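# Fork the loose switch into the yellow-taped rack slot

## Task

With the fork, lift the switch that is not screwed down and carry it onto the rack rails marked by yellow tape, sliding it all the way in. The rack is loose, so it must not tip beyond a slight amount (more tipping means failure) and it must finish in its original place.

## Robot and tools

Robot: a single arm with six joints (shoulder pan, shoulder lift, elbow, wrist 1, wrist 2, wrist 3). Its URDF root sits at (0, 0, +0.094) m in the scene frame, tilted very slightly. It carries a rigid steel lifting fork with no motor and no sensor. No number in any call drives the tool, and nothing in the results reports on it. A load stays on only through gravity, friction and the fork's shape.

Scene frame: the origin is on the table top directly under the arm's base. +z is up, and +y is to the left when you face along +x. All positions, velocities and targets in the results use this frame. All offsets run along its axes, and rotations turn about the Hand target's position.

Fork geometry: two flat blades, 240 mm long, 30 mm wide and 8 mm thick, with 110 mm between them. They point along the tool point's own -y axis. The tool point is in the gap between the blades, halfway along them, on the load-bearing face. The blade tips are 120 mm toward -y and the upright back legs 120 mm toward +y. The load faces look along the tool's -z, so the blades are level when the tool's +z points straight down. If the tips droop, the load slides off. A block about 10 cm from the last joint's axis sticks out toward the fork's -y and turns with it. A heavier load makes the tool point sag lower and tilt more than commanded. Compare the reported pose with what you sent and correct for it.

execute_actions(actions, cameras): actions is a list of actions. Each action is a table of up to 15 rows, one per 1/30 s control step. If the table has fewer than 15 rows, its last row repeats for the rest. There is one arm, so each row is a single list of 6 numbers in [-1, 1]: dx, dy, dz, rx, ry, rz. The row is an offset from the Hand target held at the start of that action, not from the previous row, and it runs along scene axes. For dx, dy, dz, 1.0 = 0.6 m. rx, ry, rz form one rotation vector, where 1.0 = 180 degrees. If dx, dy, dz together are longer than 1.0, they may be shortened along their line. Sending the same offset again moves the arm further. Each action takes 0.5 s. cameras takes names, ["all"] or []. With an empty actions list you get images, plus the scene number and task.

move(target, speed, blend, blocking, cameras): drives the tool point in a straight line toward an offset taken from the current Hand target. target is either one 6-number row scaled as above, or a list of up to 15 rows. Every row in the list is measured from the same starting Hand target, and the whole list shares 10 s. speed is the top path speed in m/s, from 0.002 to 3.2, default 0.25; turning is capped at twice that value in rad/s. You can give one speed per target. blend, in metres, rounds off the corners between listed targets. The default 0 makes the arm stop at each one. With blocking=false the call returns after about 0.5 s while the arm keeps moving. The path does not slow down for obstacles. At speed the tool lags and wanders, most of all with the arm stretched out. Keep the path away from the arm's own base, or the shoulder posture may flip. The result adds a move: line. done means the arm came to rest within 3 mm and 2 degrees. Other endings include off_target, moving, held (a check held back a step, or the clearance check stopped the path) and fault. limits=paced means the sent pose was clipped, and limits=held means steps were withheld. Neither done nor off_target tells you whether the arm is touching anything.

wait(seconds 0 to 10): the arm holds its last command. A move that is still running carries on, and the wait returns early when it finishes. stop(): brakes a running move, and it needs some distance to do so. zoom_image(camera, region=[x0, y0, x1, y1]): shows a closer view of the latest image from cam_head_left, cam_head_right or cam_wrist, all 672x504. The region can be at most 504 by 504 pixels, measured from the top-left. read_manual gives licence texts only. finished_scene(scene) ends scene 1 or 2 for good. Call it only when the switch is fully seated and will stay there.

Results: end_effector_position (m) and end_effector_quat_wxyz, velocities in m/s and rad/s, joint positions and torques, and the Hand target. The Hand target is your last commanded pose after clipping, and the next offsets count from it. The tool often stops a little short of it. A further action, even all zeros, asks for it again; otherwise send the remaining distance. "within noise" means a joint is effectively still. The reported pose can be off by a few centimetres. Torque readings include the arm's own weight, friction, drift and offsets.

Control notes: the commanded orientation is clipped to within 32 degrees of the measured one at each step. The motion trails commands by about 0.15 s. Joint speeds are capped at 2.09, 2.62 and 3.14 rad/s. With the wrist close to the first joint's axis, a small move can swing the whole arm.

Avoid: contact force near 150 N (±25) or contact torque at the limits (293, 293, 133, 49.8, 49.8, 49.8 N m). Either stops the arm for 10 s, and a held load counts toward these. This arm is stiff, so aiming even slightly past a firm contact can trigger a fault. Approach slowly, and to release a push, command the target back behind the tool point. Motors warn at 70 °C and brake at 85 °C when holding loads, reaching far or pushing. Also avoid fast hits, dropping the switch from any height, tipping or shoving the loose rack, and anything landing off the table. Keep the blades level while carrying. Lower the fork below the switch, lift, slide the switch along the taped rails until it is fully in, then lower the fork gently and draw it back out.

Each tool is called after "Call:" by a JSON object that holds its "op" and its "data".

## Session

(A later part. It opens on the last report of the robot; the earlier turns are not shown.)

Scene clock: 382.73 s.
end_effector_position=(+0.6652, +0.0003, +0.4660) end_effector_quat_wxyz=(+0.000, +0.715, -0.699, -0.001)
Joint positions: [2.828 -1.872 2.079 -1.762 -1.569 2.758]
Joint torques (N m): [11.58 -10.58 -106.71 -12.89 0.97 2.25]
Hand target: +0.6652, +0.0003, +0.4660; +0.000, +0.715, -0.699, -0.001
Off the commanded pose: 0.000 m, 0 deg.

Call:
{"op": "execute_actions", "data": {"actions": [[[0.0008, 0.00002, 0, 0, 0, 0]]], "cameras": ["cam_head_left", "cam_head_right"]}}

Call:
{"op": "zoom_image", "data": {"camera": "cam_head_right", "region": [370, 150, 450, 230]}}

Scene clock: 386.43 s.
end_effector_position=(+0.6656, +0.0003, +0.4660) end_effector_quat_wxyz=(+0.000, +0.715, -0.699, -0.001)
Joint positions: [2.829 -1.871 2.078 -1.762 -1.569 2.758]
Joint torques (N m): [11.51 -8.16 -107.88 -15.39 2.51 1.16]
Hand target: +0.6656, +0.0003, +0.4660; +0.000, +0.715, -0.699, -0.001
Off the commanded pose: 0.000 m, 0 deg.
Images, in order (width x height): cam_head_left 672x504, cam_head_right 672x504.

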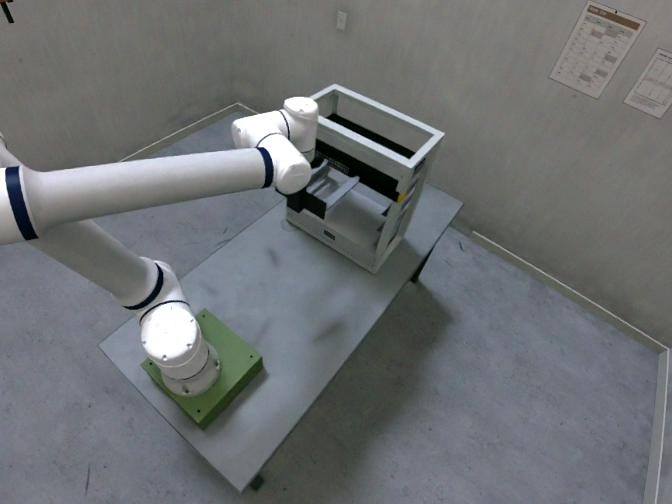

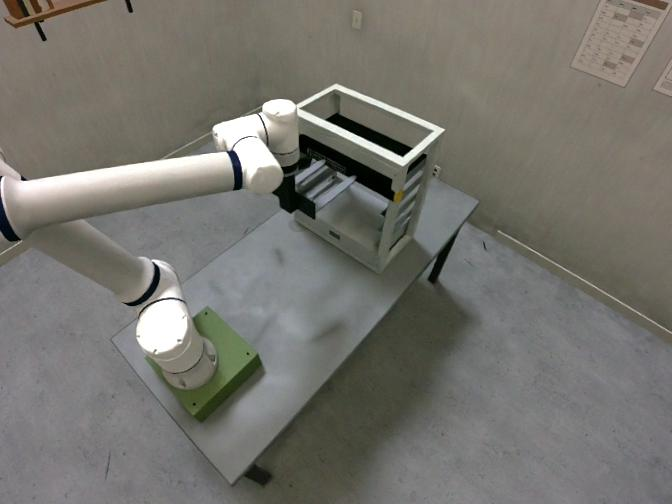

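Scaled by 6.300.

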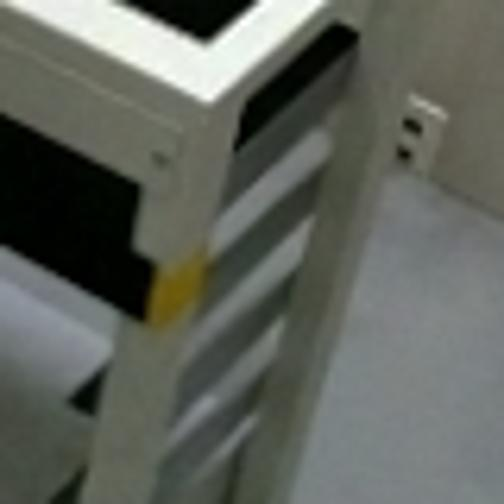

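Call:
{"op": "move", "data": {"target": [-0.15, -0.0035, 0, 0, 0, 0], "speed": 0.2, "cameras": ["cam_head_left", "cam_head_right"]}}

Call:
{"op": "zoom_image", "data": {"camera": "cam_head_right", "region": [280, 90, 450, 260]}}

Scene clock: 392.67 s.
end_effector_position=(+0.5758, -0.0018, +0.4659) end_effector_quat_wxyz=(+0.000, +0.715, -0.699, -0.001)
Joint positions: [2.746 -2.055 2.183 -1.683 -1.57 2.676]
Joint torques (N m): [-20.62 -27.24 -76.83 -5.28 2.05 -2.27]
Hand target: +0.5756, -0.0018, +0.4660; +0.000, +0.715, -0.699, -0.001
Off the commanded pose: 0.000 m, 0 deg.
move: done
Images, in order (width x height): cam_head_left 672x504, cam_head_right 672x504.

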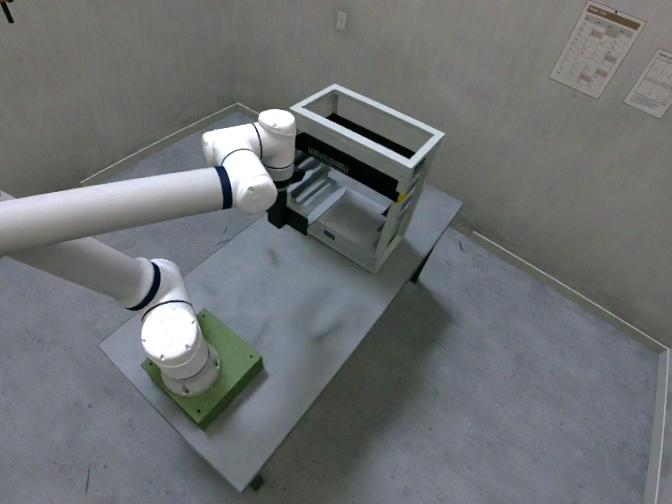

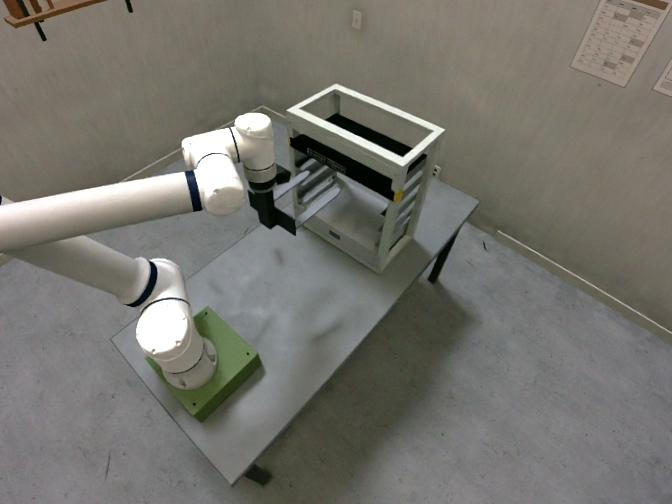

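Scaled by 2.965.

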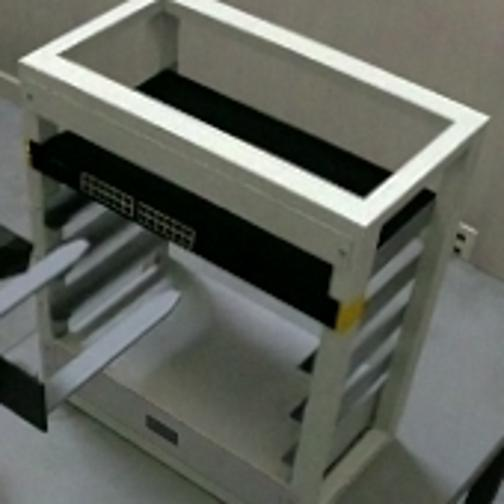

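Call:
{"op": "finished_scene", "data": {"scene": 2}}

The scene is finished: the task was done.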